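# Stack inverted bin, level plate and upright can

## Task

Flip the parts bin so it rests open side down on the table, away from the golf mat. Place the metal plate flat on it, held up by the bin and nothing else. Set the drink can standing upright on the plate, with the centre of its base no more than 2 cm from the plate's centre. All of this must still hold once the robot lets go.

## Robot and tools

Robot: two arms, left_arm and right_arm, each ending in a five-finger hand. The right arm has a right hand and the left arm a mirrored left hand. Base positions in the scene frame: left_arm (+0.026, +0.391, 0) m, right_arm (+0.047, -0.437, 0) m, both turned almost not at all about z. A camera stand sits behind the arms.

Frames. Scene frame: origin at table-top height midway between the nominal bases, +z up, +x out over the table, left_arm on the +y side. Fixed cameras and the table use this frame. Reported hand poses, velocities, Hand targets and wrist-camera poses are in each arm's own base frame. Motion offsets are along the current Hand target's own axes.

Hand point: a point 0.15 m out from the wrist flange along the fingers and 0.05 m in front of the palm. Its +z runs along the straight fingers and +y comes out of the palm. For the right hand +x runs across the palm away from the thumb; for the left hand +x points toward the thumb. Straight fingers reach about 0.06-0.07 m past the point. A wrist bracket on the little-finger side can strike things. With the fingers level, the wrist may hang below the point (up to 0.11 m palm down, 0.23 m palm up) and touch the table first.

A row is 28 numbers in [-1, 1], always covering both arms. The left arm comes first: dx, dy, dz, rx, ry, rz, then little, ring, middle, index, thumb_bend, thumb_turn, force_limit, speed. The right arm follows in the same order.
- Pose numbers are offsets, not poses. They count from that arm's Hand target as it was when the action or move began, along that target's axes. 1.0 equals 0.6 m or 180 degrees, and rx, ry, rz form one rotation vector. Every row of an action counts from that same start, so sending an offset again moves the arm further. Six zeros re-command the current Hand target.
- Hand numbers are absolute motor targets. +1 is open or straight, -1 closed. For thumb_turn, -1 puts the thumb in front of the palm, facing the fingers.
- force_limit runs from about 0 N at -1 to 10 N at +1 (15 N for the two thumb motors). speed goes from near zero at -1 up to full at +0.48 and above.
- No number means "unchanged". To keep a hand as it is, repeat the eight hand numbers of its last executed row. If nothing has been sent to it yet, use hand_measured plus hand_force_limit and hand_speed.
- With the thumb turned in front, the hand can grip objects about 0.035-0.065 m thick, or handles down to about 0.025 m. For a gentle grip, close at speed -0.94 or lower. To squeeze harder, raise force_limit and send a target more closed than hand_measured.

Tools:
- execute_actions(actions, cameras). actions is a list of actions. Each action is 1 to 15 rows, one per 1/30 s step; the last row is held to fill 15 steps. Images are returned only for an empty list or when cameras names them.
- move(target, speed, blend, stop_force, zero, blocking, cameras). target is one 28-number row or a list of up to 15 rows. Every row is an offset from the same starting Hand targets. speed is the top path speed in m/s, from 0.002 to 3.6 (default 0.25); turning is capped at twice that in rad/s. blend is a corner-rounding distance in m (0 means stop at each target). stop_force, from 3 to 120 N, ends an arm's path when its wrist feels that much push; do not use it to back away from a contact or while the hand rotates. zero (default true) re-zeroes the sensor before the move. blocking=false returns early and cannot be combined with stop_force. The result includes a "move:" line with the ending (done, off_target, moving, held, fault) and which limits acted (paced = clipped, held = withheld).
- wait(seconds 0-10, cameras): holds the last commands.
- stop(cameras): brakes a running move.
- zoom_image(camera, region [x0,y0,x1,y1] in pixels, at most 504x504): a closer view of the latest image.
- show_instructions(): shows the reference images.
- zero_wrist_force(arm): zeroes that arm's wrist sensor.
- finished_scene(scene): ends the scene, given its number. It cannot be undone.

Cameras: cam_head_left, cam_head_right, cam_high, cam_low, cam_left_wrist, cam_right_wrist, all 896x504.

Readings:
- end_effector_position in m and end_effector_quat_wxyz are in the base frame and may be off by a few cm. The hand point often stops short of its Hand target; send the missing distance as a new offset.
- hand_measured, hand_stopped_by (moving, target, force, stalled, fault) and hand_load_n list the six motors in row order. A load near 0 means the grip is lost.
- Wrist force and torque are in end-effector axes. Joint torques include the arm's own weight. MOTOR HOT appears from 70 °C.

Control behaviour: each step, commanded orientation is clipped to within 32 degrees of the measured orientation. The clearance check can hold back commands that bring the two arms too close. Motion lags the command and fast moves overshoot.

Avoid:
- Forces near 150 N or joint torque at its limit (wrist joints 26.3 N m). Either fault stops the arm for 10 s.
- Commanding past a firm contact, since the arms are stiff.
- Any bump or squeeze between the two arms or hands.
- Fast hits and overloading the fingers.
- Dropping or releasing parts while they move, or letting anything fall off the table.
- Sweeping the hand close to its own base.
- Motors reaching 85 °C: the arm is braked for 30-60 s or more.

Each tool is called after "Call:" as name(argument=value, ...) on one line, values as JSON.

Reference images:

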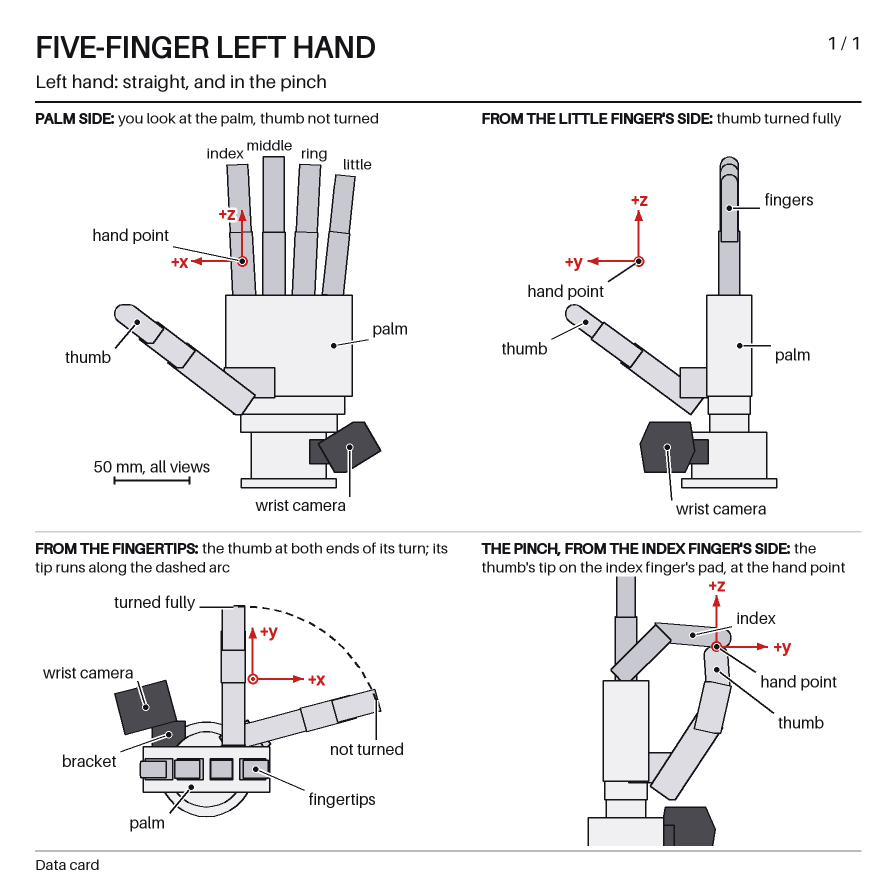

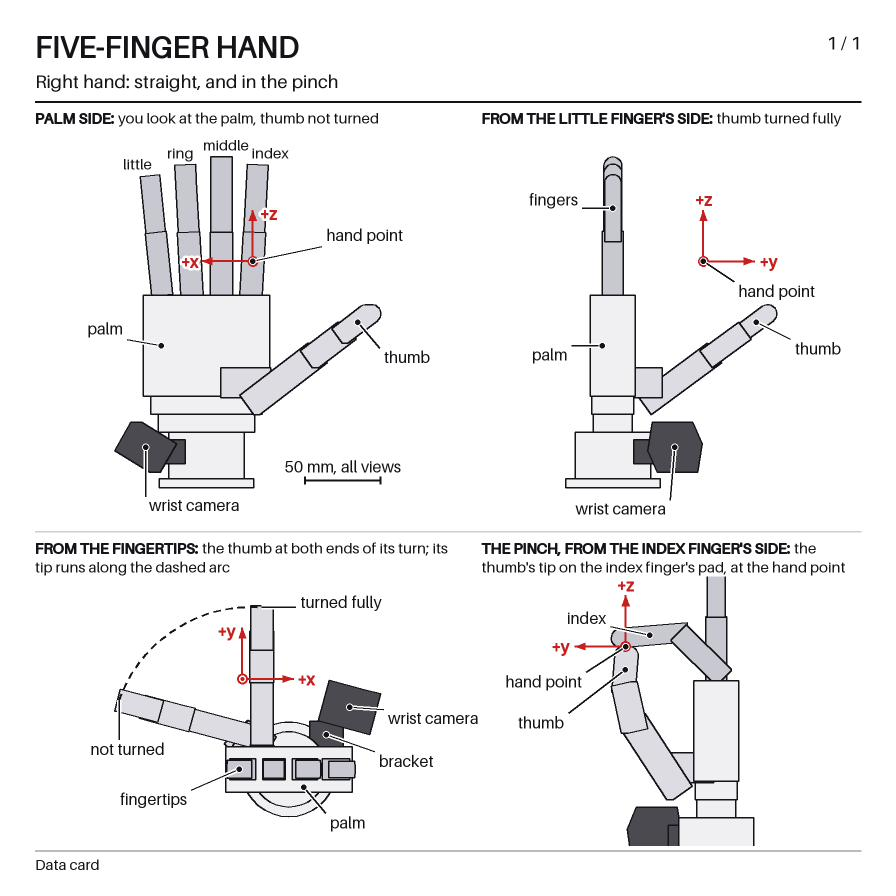

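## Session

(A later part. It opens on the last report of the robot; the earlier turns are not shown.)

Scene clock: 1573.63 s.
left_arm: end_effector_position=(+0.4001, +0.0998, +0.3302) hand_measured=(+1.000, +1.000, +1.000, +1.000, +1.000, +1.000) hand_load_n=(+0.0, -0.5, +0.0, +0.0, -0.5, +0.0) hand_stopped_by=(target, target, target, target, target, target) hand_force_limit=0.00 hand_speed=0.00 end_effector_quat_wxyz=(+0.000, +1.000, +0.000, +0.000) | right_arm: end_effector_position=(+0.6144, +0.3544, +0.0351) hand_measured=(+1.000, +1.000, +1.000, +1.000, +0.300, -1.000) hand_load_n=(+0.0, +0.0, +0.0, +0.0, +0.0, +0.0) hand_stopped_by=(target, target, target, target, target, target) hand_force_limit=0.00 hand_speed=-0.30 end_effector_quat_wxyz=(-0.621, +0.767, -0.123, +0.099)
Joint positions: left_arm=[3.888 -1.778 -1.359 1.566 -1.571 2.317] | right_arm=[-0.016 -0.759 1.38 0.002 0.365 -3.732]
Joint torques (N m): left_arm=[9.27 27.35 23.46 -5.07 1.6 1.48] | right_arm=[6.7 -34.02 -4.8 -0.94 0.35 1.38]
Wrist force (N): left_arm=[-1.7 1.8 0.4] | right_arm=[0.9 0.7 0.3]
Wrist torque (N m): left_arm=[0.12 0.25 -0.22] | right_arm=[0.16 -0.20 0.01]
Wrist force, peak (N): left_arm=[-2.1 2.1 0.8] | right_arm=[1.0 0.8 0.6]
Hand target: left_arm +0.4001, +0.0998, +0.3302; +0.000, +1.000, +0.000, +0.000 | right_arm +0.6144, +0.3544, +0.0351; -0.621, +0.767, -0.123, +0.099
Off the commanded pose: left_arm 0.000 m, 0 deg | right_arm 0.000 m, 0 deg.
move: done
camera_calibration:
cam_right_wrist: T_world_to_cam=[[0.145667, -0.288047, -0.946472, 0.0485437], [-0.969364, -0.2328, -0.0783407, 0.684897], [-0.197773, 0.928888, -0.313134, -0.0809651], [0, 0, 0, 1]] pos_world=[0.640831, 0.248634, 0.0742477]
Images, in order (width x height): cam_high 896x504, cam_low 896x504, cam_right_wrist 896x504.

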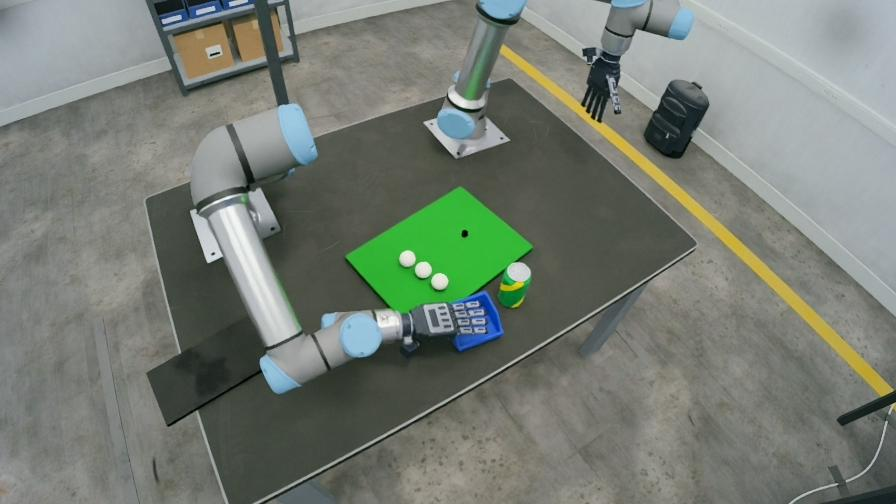

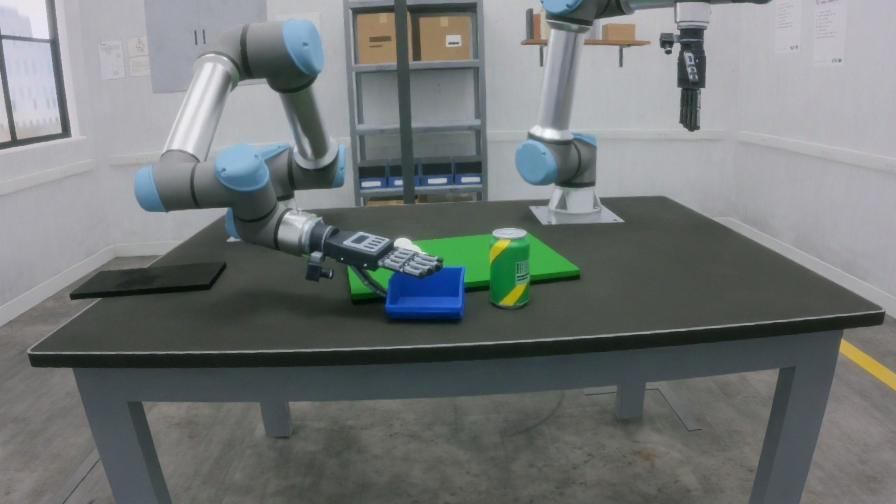

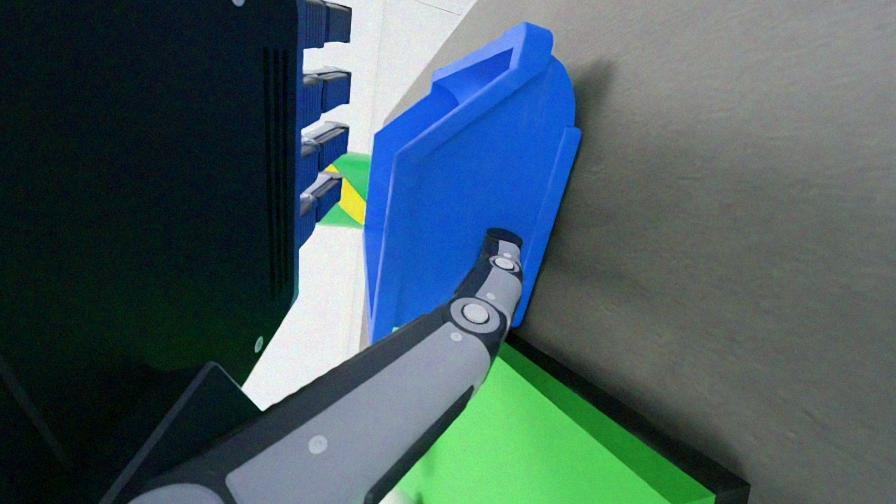

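Call:
move(target=[0,0,0,0,0,0,1,1,1,1,1,1,0,0,0,0,0,0,0,0,1,1,-0.1,-0.1,0.3,-1,-0.2,-0.5], cameras=["cam_right_wrist","cam_low","cam_high"])

Call:
zoom_image(camera="cam_low", region=[340, 200, 540, 340])

Call:
zoom_image(camera="cam_high", region=[360, 240, 540, 370])

Scene clock: 1585.27 s.
left_arm: end_effector_position=(+0.4001, +0.0998, +0.3302) hand_measured=(+1.000, +1.000, +1.000, +1.000, +1.000, +1.000) hand_load_n=(+0.0, +0.0, +0.0, +0.0, +0.0, +0.0) hand_stopped_by=(target, target, target, target, target, target) hand_force_limit=0.00 hand_speed=0.00 end_effector_quat_wxyz=(+0.000, +1.000, +0.000, +0.000) | right_arm: end_effector_position=(+0.6144, +0.3544, +0.0351) hand_measured=(+1.000, +1.000, -0.100, -0.100, +0.300, -1.000) hand_load_n=(+0.0, +0.0, +0.5, +0.0, +0.0, +0.0) hand_stopped_by=(target, target, target, target, target, target) hand_force_limit=-0.20 hand_speed=-0.50 end_effector_quat_wxyz=(-0.621, +0.767, -0.123, +0.099)
Joint positions: left_arm=[3.888 -1.778 -1.359 1.566 -1.571 2.317] | right_arm=[-0.016 -0.759 1.38 0.002 0.365 -3.732]
Joint torques (N m): left_arm=[9.28 28.3 23.37 -5.27 1.59 1.69] | right_arm=[5.41 -34.42 -7.69 -0.36 -0.78 1.33]
Wrist force (N): left_arm=[-1.7 1.6 0.8] | right_arm=[1.0 0.5 0.4]
Wrist torque (N m): left_arm=[0.07 0.25 -0.21] | right_arm=[0.14 -0.22 0.01]
Wrist force, peak (N): left_arm=[-2.2 1.9 0.7] | right_arm=[1.2 0.6 0.6]
Hand target: left_arm +0.4001, +0.0998, +0.3302; +0.000, +1.000, +0.000, +0.000 | right_arm +0.6144, +0.3544, +0.0351; -0.621, +0.767, -0.123, +0.099
Off the commanded pose: left_arm 0.000 m, 0 deg | right_arm 0.000 m, 0 deg.
move: done
camera_calibration:
cam_right_wrist: T_world_to_cam=[[0.145667, -0.288047, -0.946472, 0.0485437], [-0.969364, -0.2328, -0.0783407, 0.684897], [-0.197773, 0.928888, -0.313134, -0.0809651], [0, 0, 0, 1]] pos_world=[0.640831, 0.248634, 0.0742477]
Images, in order (width x height): cam_high 896x504, cam_low 896x504, cam_right_wrist 896x504.

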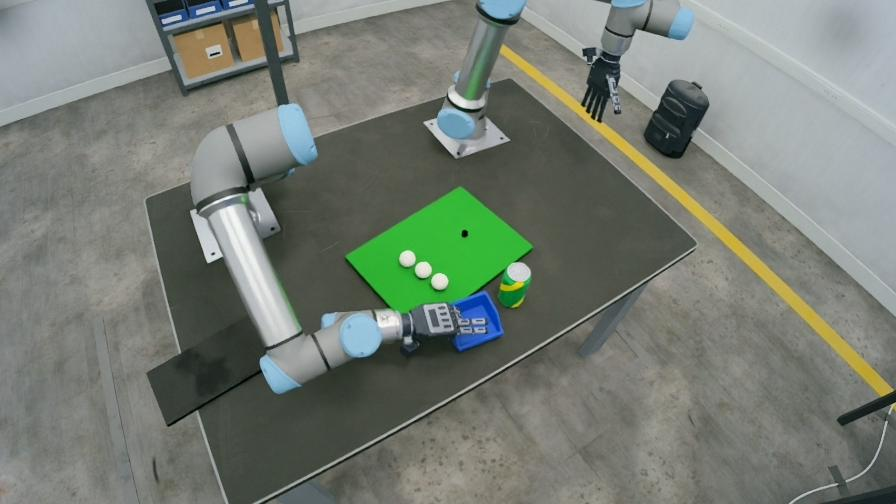

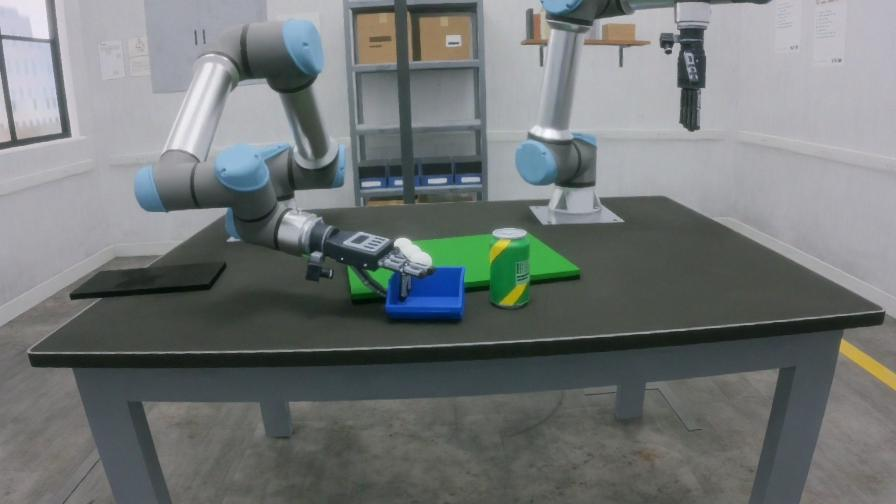

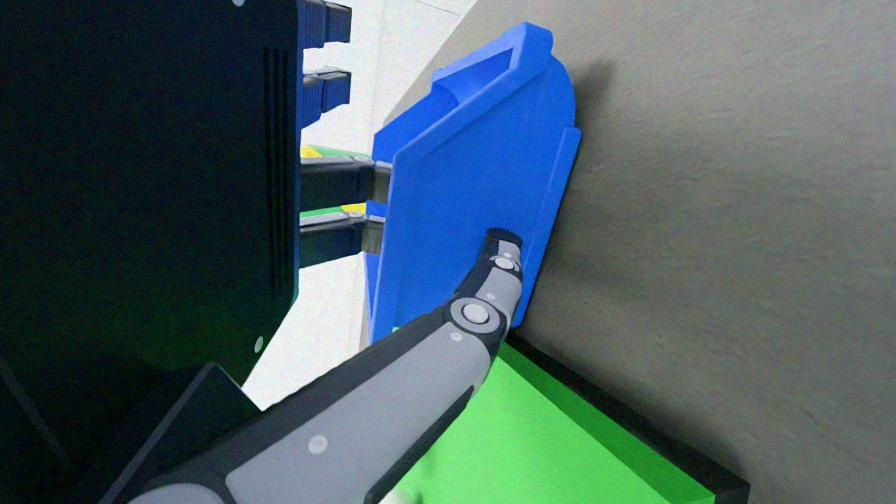

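Scaled by 2.520.

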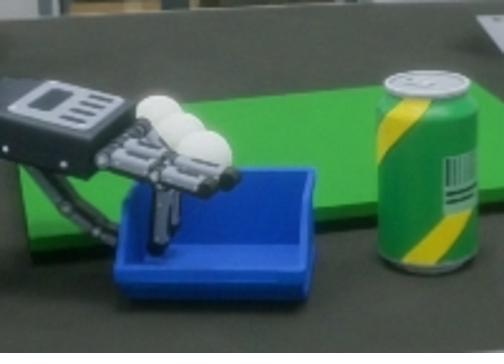

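Scaled by 2.800.

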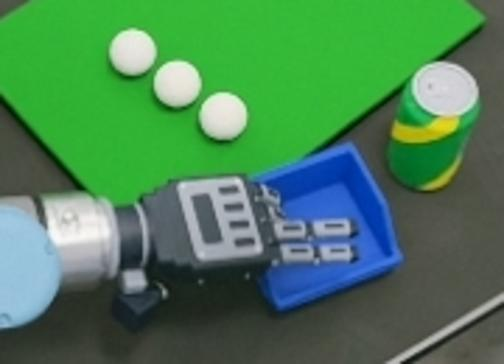

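Call:
move(target=[0,0,0,0,0,0,1,1,1,1,1,1,0,0,0,0,0,0,0,0,1,1,-0.1,-0.1,-0.4,-1,-0.4,-0.8], cameras=["cam_right_wrist","cam_low","cam_high"])

Call:
zoom_image(camera="cam_low", region=[340, 200, 540, 340])

Call:
zoom_image(camera="cam_high", region=[360, 240, 540, 370])

Scene clock: 1603.33 s.
left_arm: end_effector_position=(+0.4001, +0.0998, +0.3302) hand_measured=(+1.000, +1.000, +1.000, +1.000, +1.000, +1.000) hand_load_n=(+0.0, +0.0, +0.0, +0.0, +0.0, +0.0) hand_stopped_by=(target, target, target, target, target, target) hand_force_limit=0.00 hand_speed=0.00 end_effector_quat_wxyz=(+0.000, +1.000, +0.000, +0.000) | right_arm: end_effector_position=(+0.6144, +0.3544, +0.0351) hand_measured=(+1.000, +1.000, -0.100, -0.100, -0.174, -1.000) hand_load_n=(+0.0, +0.0, +4.0, +1.0, +4.0, +0.5) hand_stopped_by=(target, target, target, target, force, target) hand_force_limit=-0.40 hand_speed=-0.80 end_effector_quat_wxyz=(-0.621, +0.767, -0.123, +0.099)
Joint positions: left_arm=[3.888 -1.778 -1.359 1.566 -1.571 2.317] | right_arm=[-0.016 -0.759 1.38 0.002 0.365 -3.732]
Joint torques (N m): left_arm=[8.63 28.24 22.91 -5.18 1.56 1.66] | right_arm=[5.4 -35.95 -18.82 2.65 -2.27 0.71]
Wrist force (N): left_arm=[-1.8 1.6 0.9] | right_arm=[1.0 0.2 0.5]
Wrist torque (N m): left_arm=[0.07 0.27 -0.22] | right_arm=[0.25 -0.24 0.00]
Wrist force, peak (N): left_arm=[-2.1 1.9 0.6] | right_arm=[1.1 1.0 0.4]
Hand target: left_arm +0.4001, +0.0998, +0.3302; +0.000, +1.000, +0.000, +0.000 | right_arm +0.6144, +0.3544, +0.0351; -0.621, +0.767, -0.123, +0.099
Off the commanded pose: left_arm 0.000 m, 0 deg | right_arm 0.000 m, 0 deg.
move: done
camera_calibration:
cam_right_wrist: T_world_to_cam=[[0.145667, -0.288047, -0.946472, 0.0485437], [-0.969364, -0.2328, -0.0783407, 0.684897], [-0.197773, 0.928888, -0.313134, -0.0809651], [0, 0, 0, 1]] pos_world=[0.640831, 0.248634, 0.0742477]
Images, in order (width x height): cam_high 896x504, cam_low 896x504, cam_right_wrist 896x504.

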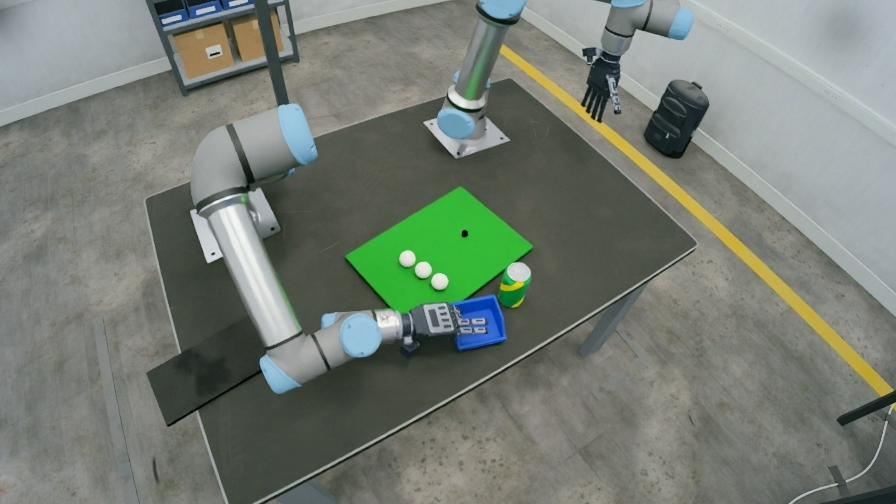

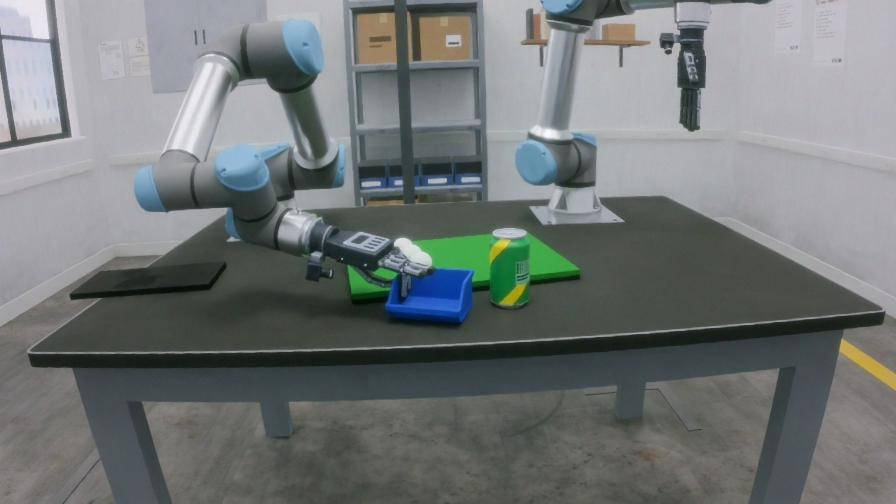

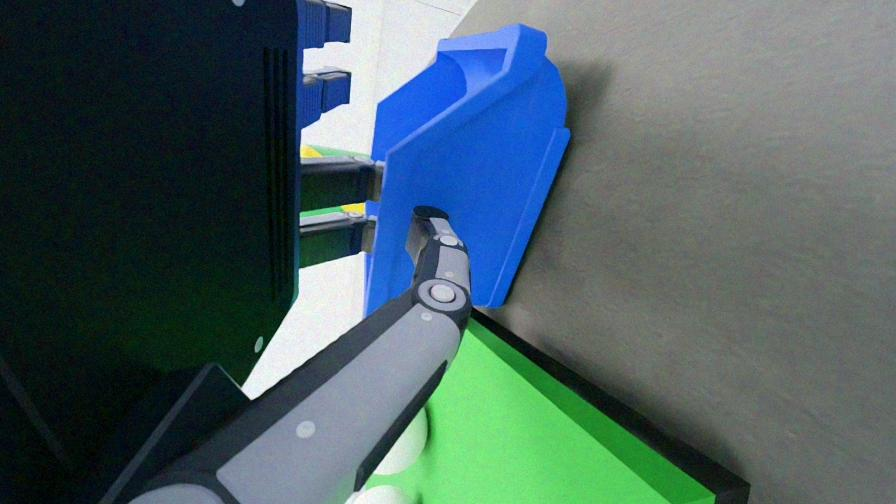

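Scaled by 2.520.

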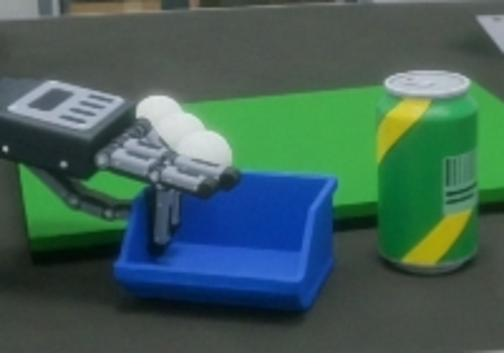

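Scaled by 2.800.

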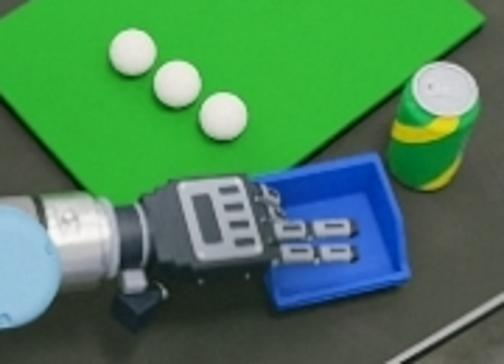

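Call:
move(target=[0,0,0,0,0,0,1,1,1,1,1,1,0,0,0,-0.1957,-0.0416,0,0,0,1,1,-0.1,-0.1,-0.4,-1,-0.4,-0.8], speed=0.08, cameras=["cam_right_wrist","cam_low"])

Scene clock: 1676.10 s.
left_arm: end_effector_position=(+0.4001, +0.0998, +0.3302) hand_measured=(+1.000, +1.000, +1.000, +1.000, +1.000, +1.000) hand_load_n=(+0.0, +0.0, +0.0, +0.0, +0.0, +0.0) hand_stopped_by=(target, target, target, target, target, target) hand_force_limit=0.00 hand_speed=0.00 end_effector_quat_wxyz=(+0.000, +1.000, +0.000, +0.000) | right_arm: end_effector_position=(+0.6144, +0.3545, +0.1551) hand_measured=(+1.000, +1.000, -0.100, -0.100, -0.174, -1.000) hand_load_n=(+0.0, +0.0, +0.0, +0.0, +0.0, +0.0) hand_stopped_by=(target, target, target, target, force, target) hand_force_limit=-0.40 hand_speed=-0.80 end_effector_quat_wxyz=(-0.621, +0.767, -0.123, +0.099)
Joint positions: left_arm=[3.888 -1.778 -1.359 1.566 -1.571 2.317] | right_arm=[-0.016 -0.9 1.288 0.234 0.365 -3.732]
Joint torques (N m): left_arm=[9.6 28.02 22.25 -5.33 1.48 1.71] | right_arm=[-1.98 -53.25 -30.99 3.36 -1.73 -1.64]
Wrist force (N): left_arm=[-1.6 1.5 0.4] | right_arm=[0.9 0.4 0.1]
Wrist torque (N m): left_arm=[0.08 0.22 -0.21] | right_arm=[0.16 -0.18 0.08]
Wrist force, peak (N): left_arm=[-2.0 2.0 0.6] | right_arm=[1.0 1.4 0.4]
Hand target: left_arm +0.4001, +0.0998, +0.3302; +0.000, +1.000, +0.000, +0.000 | right_arm +0.6144, +0.3545, +0.1551; -0.621, +0.767, -0.123, +0.099
Off the commanded pose: left_arm 0.000 m, 0 deg | right_arm 0.000 m, 0 deg.
move: done
camera_calibration:
cam_right_wrist: T_world_to_cam=[[0.14567, -0.288061, -0.946468, 0.162121], [-0.969383, -0.23271, -0.0783712, 0.694294], [-0.197676, 0.928906, -0.31314, -0.043454], [0, 0, 0, 1]] pos_world=[0.640831, 0.248634, 0.194248]
Images, in order (width x height): cam_low 896x504, cam_right_wrist 896x504.

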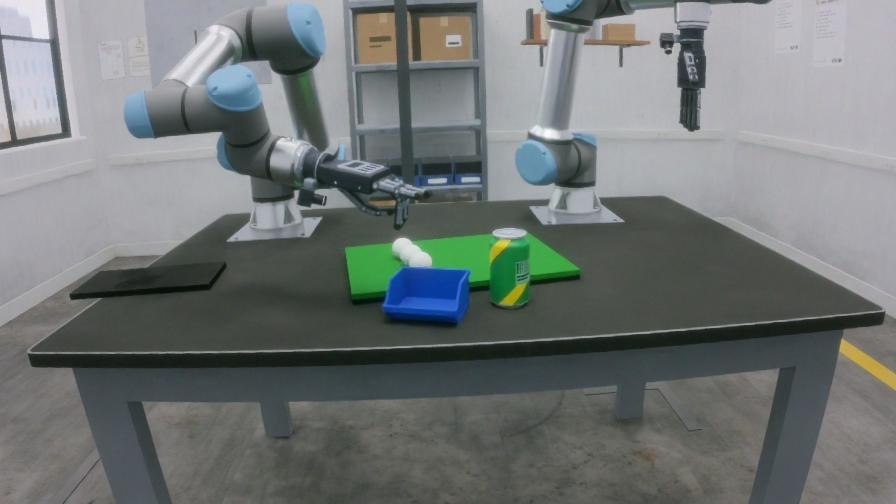

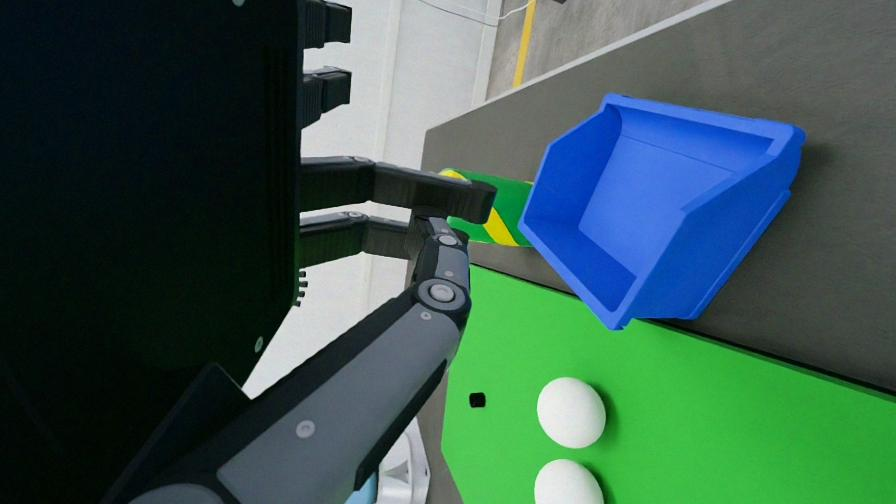

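Call:
move(target=[[0,0,0,0,0,0,1,1,1,1,1,1,0,0,0,0,0,0,0,0,1,1,1,1,0.1,-1,0,0],[0,0,0,0,0,0,1,1,1,1,1,1,0,0,-0.0012,0.2132,0.048,0,0,0,1,1,1,1,0.1,-1,0,0]], speed=0.08, cameras=["cam_right_wrist"])

Call:
move(target=[0,0,0,0,0,0,1,1,1,1,1,1,0,0,0,0,0,0,0,0,1,1,-0.1,-0.1,0.1,-1,-0.2,-0.5], cameras=["cam_right_wrist","cam_low"])

Call:
zoom_image(camera="cam_low", region=[340, 200, 540, 340])

Scene clock: 1709.93 s.
left_arm: end_effector_position=(+0.4001, +0.0998, +0.3302) hand_measured=(+1.000, +1.000, +1.000, +1.000, +1.000, +1.000) hand_load_n=(+0.0, +0.0, +0.0, +0.0, +0.0, +0.0) hand_stopped_by=(target, target, target, target, target, target) hand_force_limit=0.00 hand_speed=0.00 end_effector_quat_wxyz=(+0.000, +1.000, +0.000, +0.000) | right_arm: end_effector_position=(+0.6142, +0.3562, +0.0241) hand_measured=(+1.000, +1.000, +1.000, +1.000, +0.100, -1.000) hand_load_n=(+0.0, +0.0, +0.0, +0.0, +0.0, +0.0) hand_stopped_by=(target, target, target, target, target, target) hand_force_limit=0.00 hand_speed=0.00 end_effector_quat_wxyz=(-0.621, +0.767, -0.123, +0.099)
Joint positions: left_arm=[3.888 -1.778 -1.359 1.566 -1.571 2.317] | right_arm=[-0.013 -0.745 1.385 -0.022 0.367 -3.727]
Joint torques (N m): left_arm=[8.46 28.6 23.3 -5.26 1.51 1.45] | right_arm=[6.36 -34.11 -3.92 -1.01 0.2 1.31]
Wrist force (N): left_arm=[-1.8 1.7 0.7] | right_arm=[1.0 0.8 0.3]
Wrist torque (N m): left_arm=[0.09 0.25 -0.22] | right_arm=[0.17 -0.22 0.02]
Wrist force, peak (N): left_arm=[-2.1 1.9 0.8] | right_arm=[0.9 -6.1 -2.6]
Hand target: left_arm +0.4001, +0.0998, +0.3302; +0.000, +1.000, +0.000, +0.000 | right_arm +0.6142, +0.3562, +0.0240; -0.621, +0.767, -0.123, +0.099
Off the commanded pose: left_arm 0.000 m, 0 deg | right_arm 0.000 m, 0 deg.
move: done
camera_calibration:
cam_right_wrist: T_world_to_cam=[[0.145695, -0.288041, -0.94647, 0.0386317], [-0.96936, -0.232808, -0.078368, 0.684239], [-0.197773, 0.928888, -0.313134, -0.0860282], [0, 0, 0, 1]] pos_world=[0.640631, 0.250334, 0.0632477]
Images, in order (width x height): cam_right_wrist 896x504.

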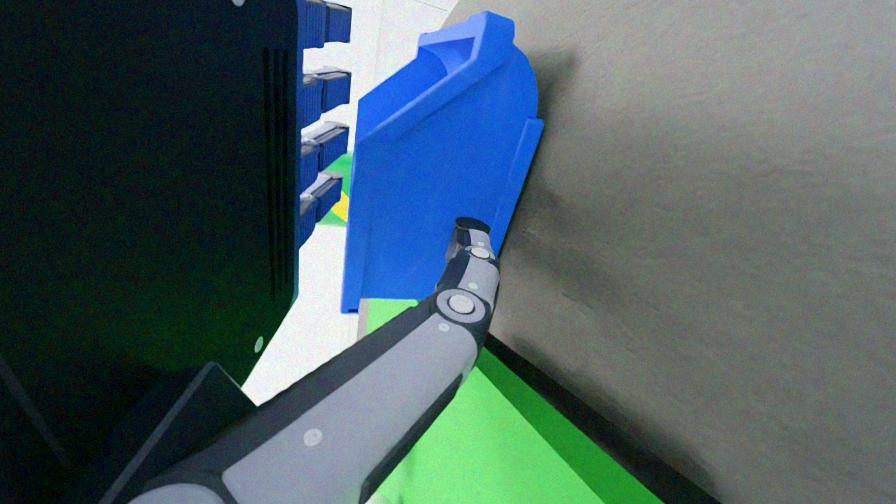

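Scene clock: 1711.00 s.
left_arm: end_effector_position=(+0.4001, +0.0998, +0.3302) hand_measured=(+1.000, +1.000, +1.000, +1.000, +1.000, +1.000) hand_load_n=(+0.0, +0.0, +0.0, +0.0, +0.0, +0.0) hand_stopped_by=(target, target, target, target, target, target) hand_force_limit=0.00 hand_speed=0.00 end_effector_quat_wxyz=(+0.000, +1.000, +0.000, +0.000) | right_arm: end_effector_position=(+0.6142, +0.3562, +0.0240) hand_measured=(+1.000, +1.000, -0.100, -0.100, +0.100, -1.000) hand_load_n=(+0.0, -0.5, +0.5, +0.0, +0.0, +0.5) hand_stopped_by=(target, target, target, target, target, target) hand_force_limit=-0.20 hand_speed=-0.50 end_effector_quat_wxyz=(-0.621, +0.767, -0.123, +0.099)
Joint positions: left_arm=[3.888 -1.778 -1.359 1.566 -1.571 2.317] | right_arm=[-0.013 -0.745 1.385 -0.022 0.368 -3.727]
Joint torques (N m): left_arm=[8.79 28.18 22.38 -5.23 1.51 1.75] | right_arm=[6.02 -32.92 -5.99 -0.89 -0.7 1.36]
Wrist force (N): left_arm=[-1.7 1.6 0.5] | right_arm=[0.9 -6.8 -0.6]
Wrist torque (N m): left_arm=[0.09 0.26 -0.22] | right_arm=[-0.03 -0.18 -0.16]
Wrist force, peak (N): left_arm=[-2.0 1.8 0.6] | right_arm=[1.2 -6.9 -0.7]
Hand target: left_arm +0.4001, +0.0998, +0.3302; +0.000, +1.000, +0.000, +0.000 | right_arm +0.6142, +0.3562, +0.0240; -0.621, +0.767, -0.123, +0.099
Off the commanded pose: left_arm 0.000 m, 0 deg | right_arm 0.000 m, 0 deg.
move: done
camera_calibration:
cam_right_wrist: T_world_to_cam=[[0.145667, -0.288047, -0.946472, 0.0385567], [-0.969364, -0.2328, -0.0783407, 0.68423], [-0.197773, 0.928888, -0.313134, -0.0860596], [0, 0, 0, 1]] pos_world=[0.640631, 0.250334, 0.0631477]
Images, in order (width x height): cam_low 896x504, cam_right_wrist 896x504.

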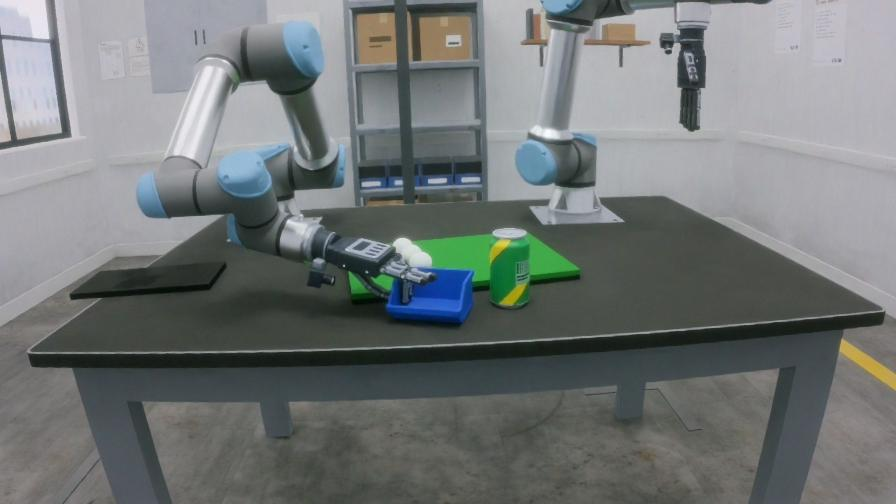

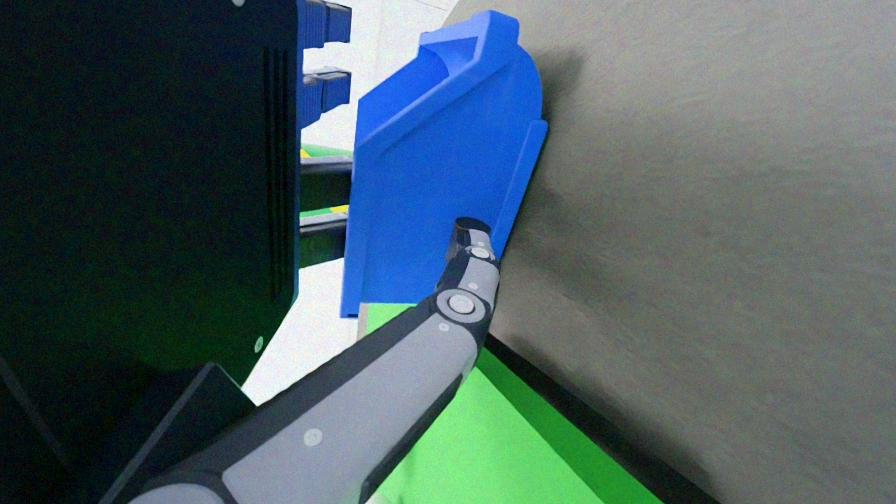

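Scaled by 2.520.

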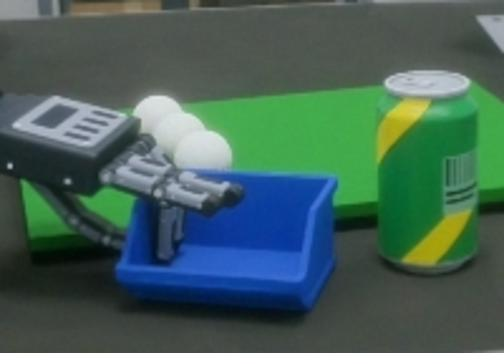

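Call:
move(target=[0,0,0,0,0,0,1,1,1,1,1,1,0,0,0,-0.0114,-0.0024,0,0,0,1,1,-0.1,-0.1,0.1,-1,-0.2,-0.5], speed=0.03, cameras=[])

Call:
move(target=[0,0,0,0,0,0,1,1,1,1,1,1,0,0,0,0,0,0,0,0,1,1,-0.1,-0.1,-0.5,-1,0.25,-0.75], cameras=["cam_right_wrist","cam_low","cam_high"])

Call:
zoom_image(camera="cam_low", region=[340, 200, 540, 340])

Scene clock: 1725.53 s.
left_arm: end_effector_position=(+0.4001, +0.0998, +0.3302) hand_measured=(+1.000, +1.000, +1.000, +1.000, +1.000, +1.000) hand_load_n=(+0.0, +0.0, +0.0, +0.0, +0.0, +0.0) hand_stopped_by=(target, target, target, target, target, target) hand_force_limit=0.00 hand_speed=0.00 end_effector_quat_wxyz=(+0.000, +1.000, +0.000, +0.000) | right_arm: end_effector_position=(+0.6142, +0.3562, +0.0309) hand_measured=(+1.000, +1.000, -0.100, -0.100, +0.100, -1.000) hand_load_n=(+0.0, +0.0, +0.0, +0.0, +0.0, +0.0) hand_stopped_by=(target, target, target, target, target, target) hand_force_limit=-0.20 hand_speed=-0.50 end_effector_quat_wxyz=(-0.621, +0.767, -0.123, +0.099)
Joint positions: left_arm=[3.888 -1.778 -1.359 1.566 -1.571 2.317] | right_arm=[-0.013 -0.754 1.382 -0.01 0.367 -3.727]
Joint torques (N m): left_arm=[8.18 28.02 22.56 -5.27 1.61 1.65] | right_arm=[2.01 -56.26 -27.82 2.96 -0.63 0.24]
Wrist force (N): left_arm=[-1.9 1.5 0.7] | right_arm=[1.1 0.6 0.3]
Wrist torque (N m): left_arm=[0.07 0.29 -0.23] | right_arm=[0.16 -0.23 0.02]
Wrist force, peak (N): left_arm=[-1.9 2.0 0.7] | right_arm=[1.0 -7.0 -0.7]
Hand target: left_arm +0.4001, +0.0998, +0.3302; +0.000, +1.000, +0.000, +0.000 | right_arm +0.6142, +0.3562, +0.0310; -0.621, +0.767, -0.123, +0.099
Off the commanded pose: left_arm 0.000 m, 0 deg | right_arm 0.000 m, 0 deg.
move: done
No camera images: "cameras" was empty.

Scene clock: 1726.90 s.
left_arm: end_effector_position=(+0.4001, +0.0998, +0.3302) hand_measured=(+1.000, +1.000, +1.000, +1.000, +1.000, +1.000) hand_load_n=(+0.0, +0.0, +0.0, +0.0, +0.0, +0.0) hand_stopped_by=(target, target, target, target, target, target) hand_force_limit=0.00 hand_speed=0.00 end_effector_quat_wxyz=(+0.000, +1.000, +0.000, +0.000) | right_arm: end_effector_position=(+0.6142, +0.3562, +0.0310) hand_measured=(+1.000, +1.000, -0.100, -0.100, -0.286, -1.000) hand_load_n=(+0.0, +0.0, +5.5, +3.5, +9.0, +1.0) hand_stopped_by=(target, target, target, target, force, target) hand_force_limit=0.25 hand_speed=-0.75 end_effector_quat_wxyz=(-0.621, +0.767, -0.123, +0.099)
Joint positions: left_arm=[3.888 -1.778 -1.359 1.566 -1.571 2.317] | right_arm=[-0.013 -0.754 1.382 -0.01 0.368 -3.727]
Joint torques (N m): left_arm=[8.79 27.38 22.56 -5.15 1.39 1.67] | right_arm=[7.28 -55.22 -26.21 3.15 0.6 -1.37]
Wrist force (N): left_arm=[-2.0 1.5 0.6] | right_arm=[1.4 -0.7 -0.3]
Wrist torque (N m): left_arm=[0.07 0.30 -0.24] | right_arm=[0.25 -0.20 0.03]
Wrist force, peak (N): left_arm=[-1.9 2.0 0.6] | right_arm=[1.4 -0.7 -0.3]
Hand target: left_arm +0.4001, +0.0998, +0.3302; +0.000, +1.000, +0.000, +0.000 | right_arm +0.6142, +0.3562, +0.0310; -0.621, +0.767, -0.123, +0.099
Off the commanded pose: left_arm 0.000 m, 0 deg | right_arm 0.000 m, 0 deg.
move: done
camera_calibration:
cam_right_wrist: T_world_to_cam=[[0.145667, -0.288047, -0.946472, 0.045182], [-0.969364, -0.2328, -0.0783407, 0.684778], [-0.197773, 0.928888, -0.313134, -0.0838676], [0, 0, 0, 1]] pos_world=[0.640631, 0.250334, 0.0701477]
Images, in order (width x height): cam_high 896x504, cam_low 896x504, cam_right_wrist 896x504.

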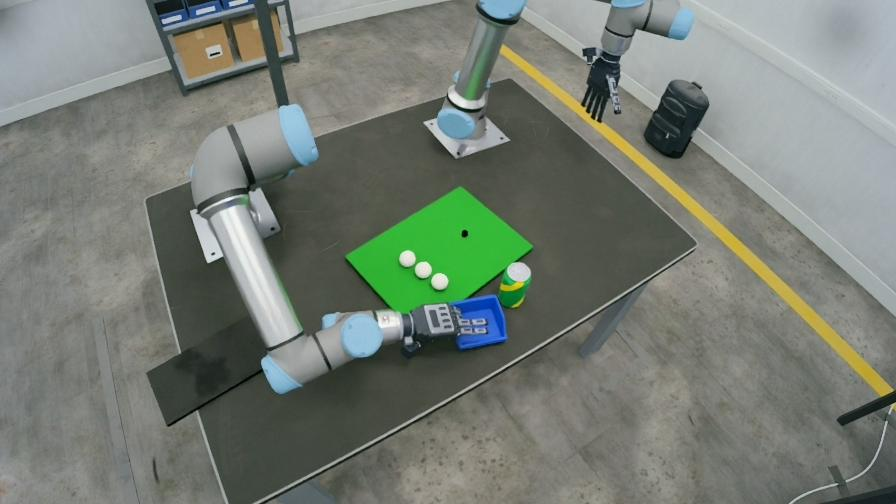

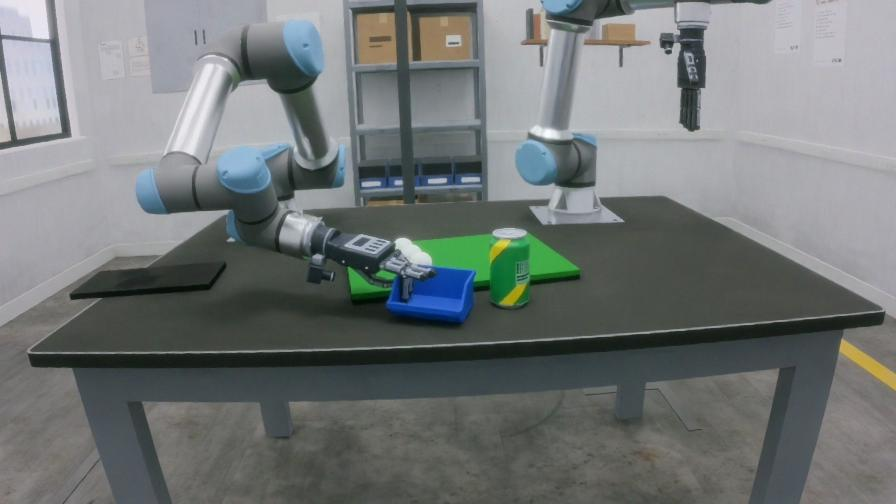

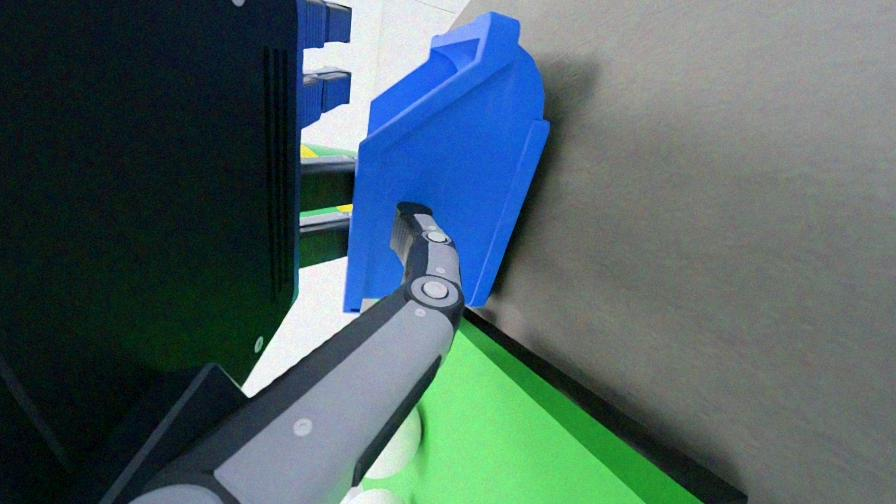

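Scaled by 2.520.

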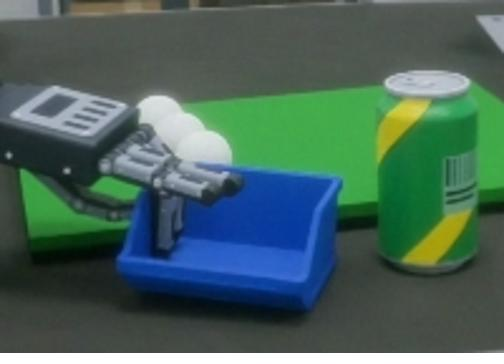

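Call:
move(target=[0,0,0,0,0,0,1,1,1,1,1,1,0,0,0,-0.065,-0.0139,0,0,0,1,1,-0.1,-0.1,-0.5,-1,0.25,-0.75], speed=0.03, cameras=["cam_right_wrist","cam_low"])

Call:
zoom_image(camera="cam_low", region=[340, 200, 540, 340])

Scene clock: 1739.50 s.
left_arm: end_effector_position=(+0.4001, +0.0998, +0.3302) hand_measured=(+1.000, +1.000, +1.000, +1.000, +1.000, +1.000) hand_load_n=(+0.0, +0.0, +0.0, +0.0, +0.0, +0.0) hand_stopped_by=(target, target, target, target, target, target) hand_force_limit=0.00 hand_speed=0.00 end_effector_quat_wxyz=(+0.000, +1.000, +0.000, +0.000) | right_arm: end_effector_position=(+0.6142, +0.3561, +0.0708) hand_measured=(+1.000, +1.000, -0.100, -0.100, -0.286, -1.000) hand_load_n=(+0.0, +0.0, +4.0, +2.0, +9.5, +1.0) hand_stopped_by=(target, target, target, target, force, target) hand_force_limit=0.25 hand_speed=-0.75 end_effector_quat_wxyz=(-0.621, +0.767, -0.123, +0.099)
Joint positions: left_arm=[3.888 -1.778 -1.359 1.566 -1.571 2.317] | right_arm=[-0.013 -0.808 1.363 0.063 0.367 -3.727]
Joint torques (N m): left_arm=[8.2 27.64 22.32 -5.27 1.56 1.57] | right_arm=[-3.69 -55.03 -29.86 2.81 -2.35 -1.63]
Wrist force (N): left_arm=[-1.4 1.7 0.7] | right_arm=[0.9 1.7 0.5]
Wrist torque (N m): left_arm=[0.10 0.22 -0.20] | right_arm=[0.16 -0.20 0.03]
Wrist force, peak (N): left_arm=[-1.9 2.0 0.6] | right_arm=[1.0 1.9 0.6]
Hand target: left_arm +0.4001, +0.0998, +0.3302; +0.000, +1.000, +0.000, +0.000 | right_arm +0.6142, +0.3561, +0.0709; -0.621, +0.767, -0.123, +0.099
Off the commanded pose: left_arm 0.000 m, 0 deg | right_arm 0.000 m, 0 deg.
move: done
camera_calibration:
cam_right_wrist: T_world_to_cam=[[0.145667, -0.288047, -0.946472, 0.0828516], [-0.969364, -0.2328, -0.0783407, 0.687896], [-0.197773, 0.928888, -0.313134, -0.0714049], [0, 0, 0, 1]] pos_world=[0.640631, 0.250334, 0.109948]
Images, in order (width x height): cam_low 896x504, cam_right_wrist 896x504.

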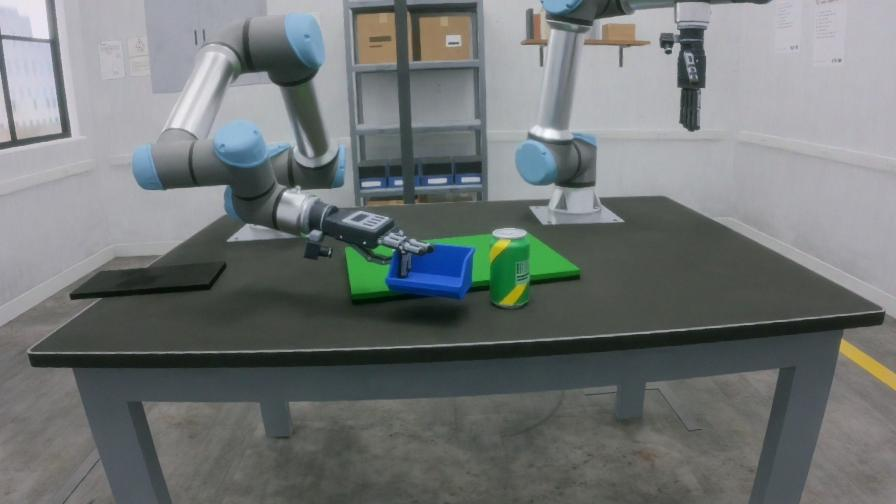

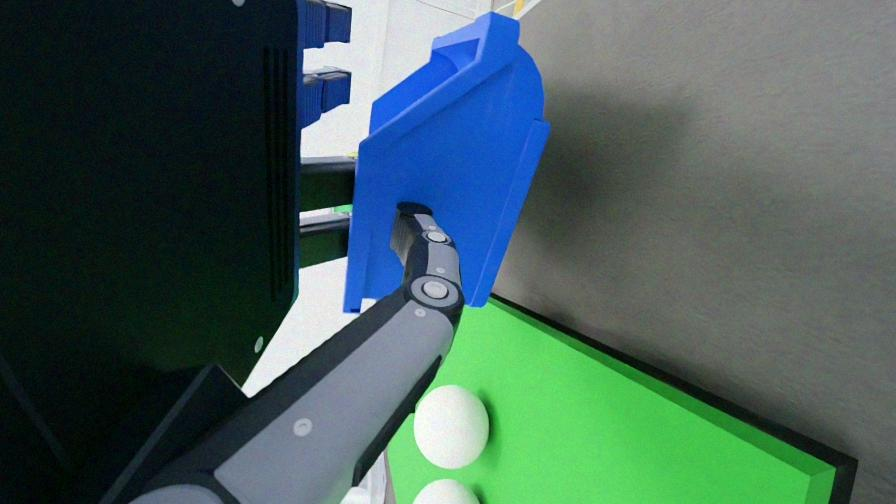

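Scaled by 2.520.

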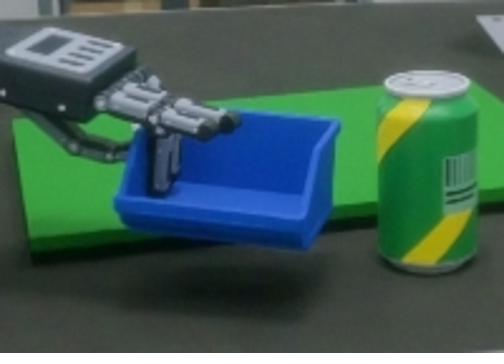

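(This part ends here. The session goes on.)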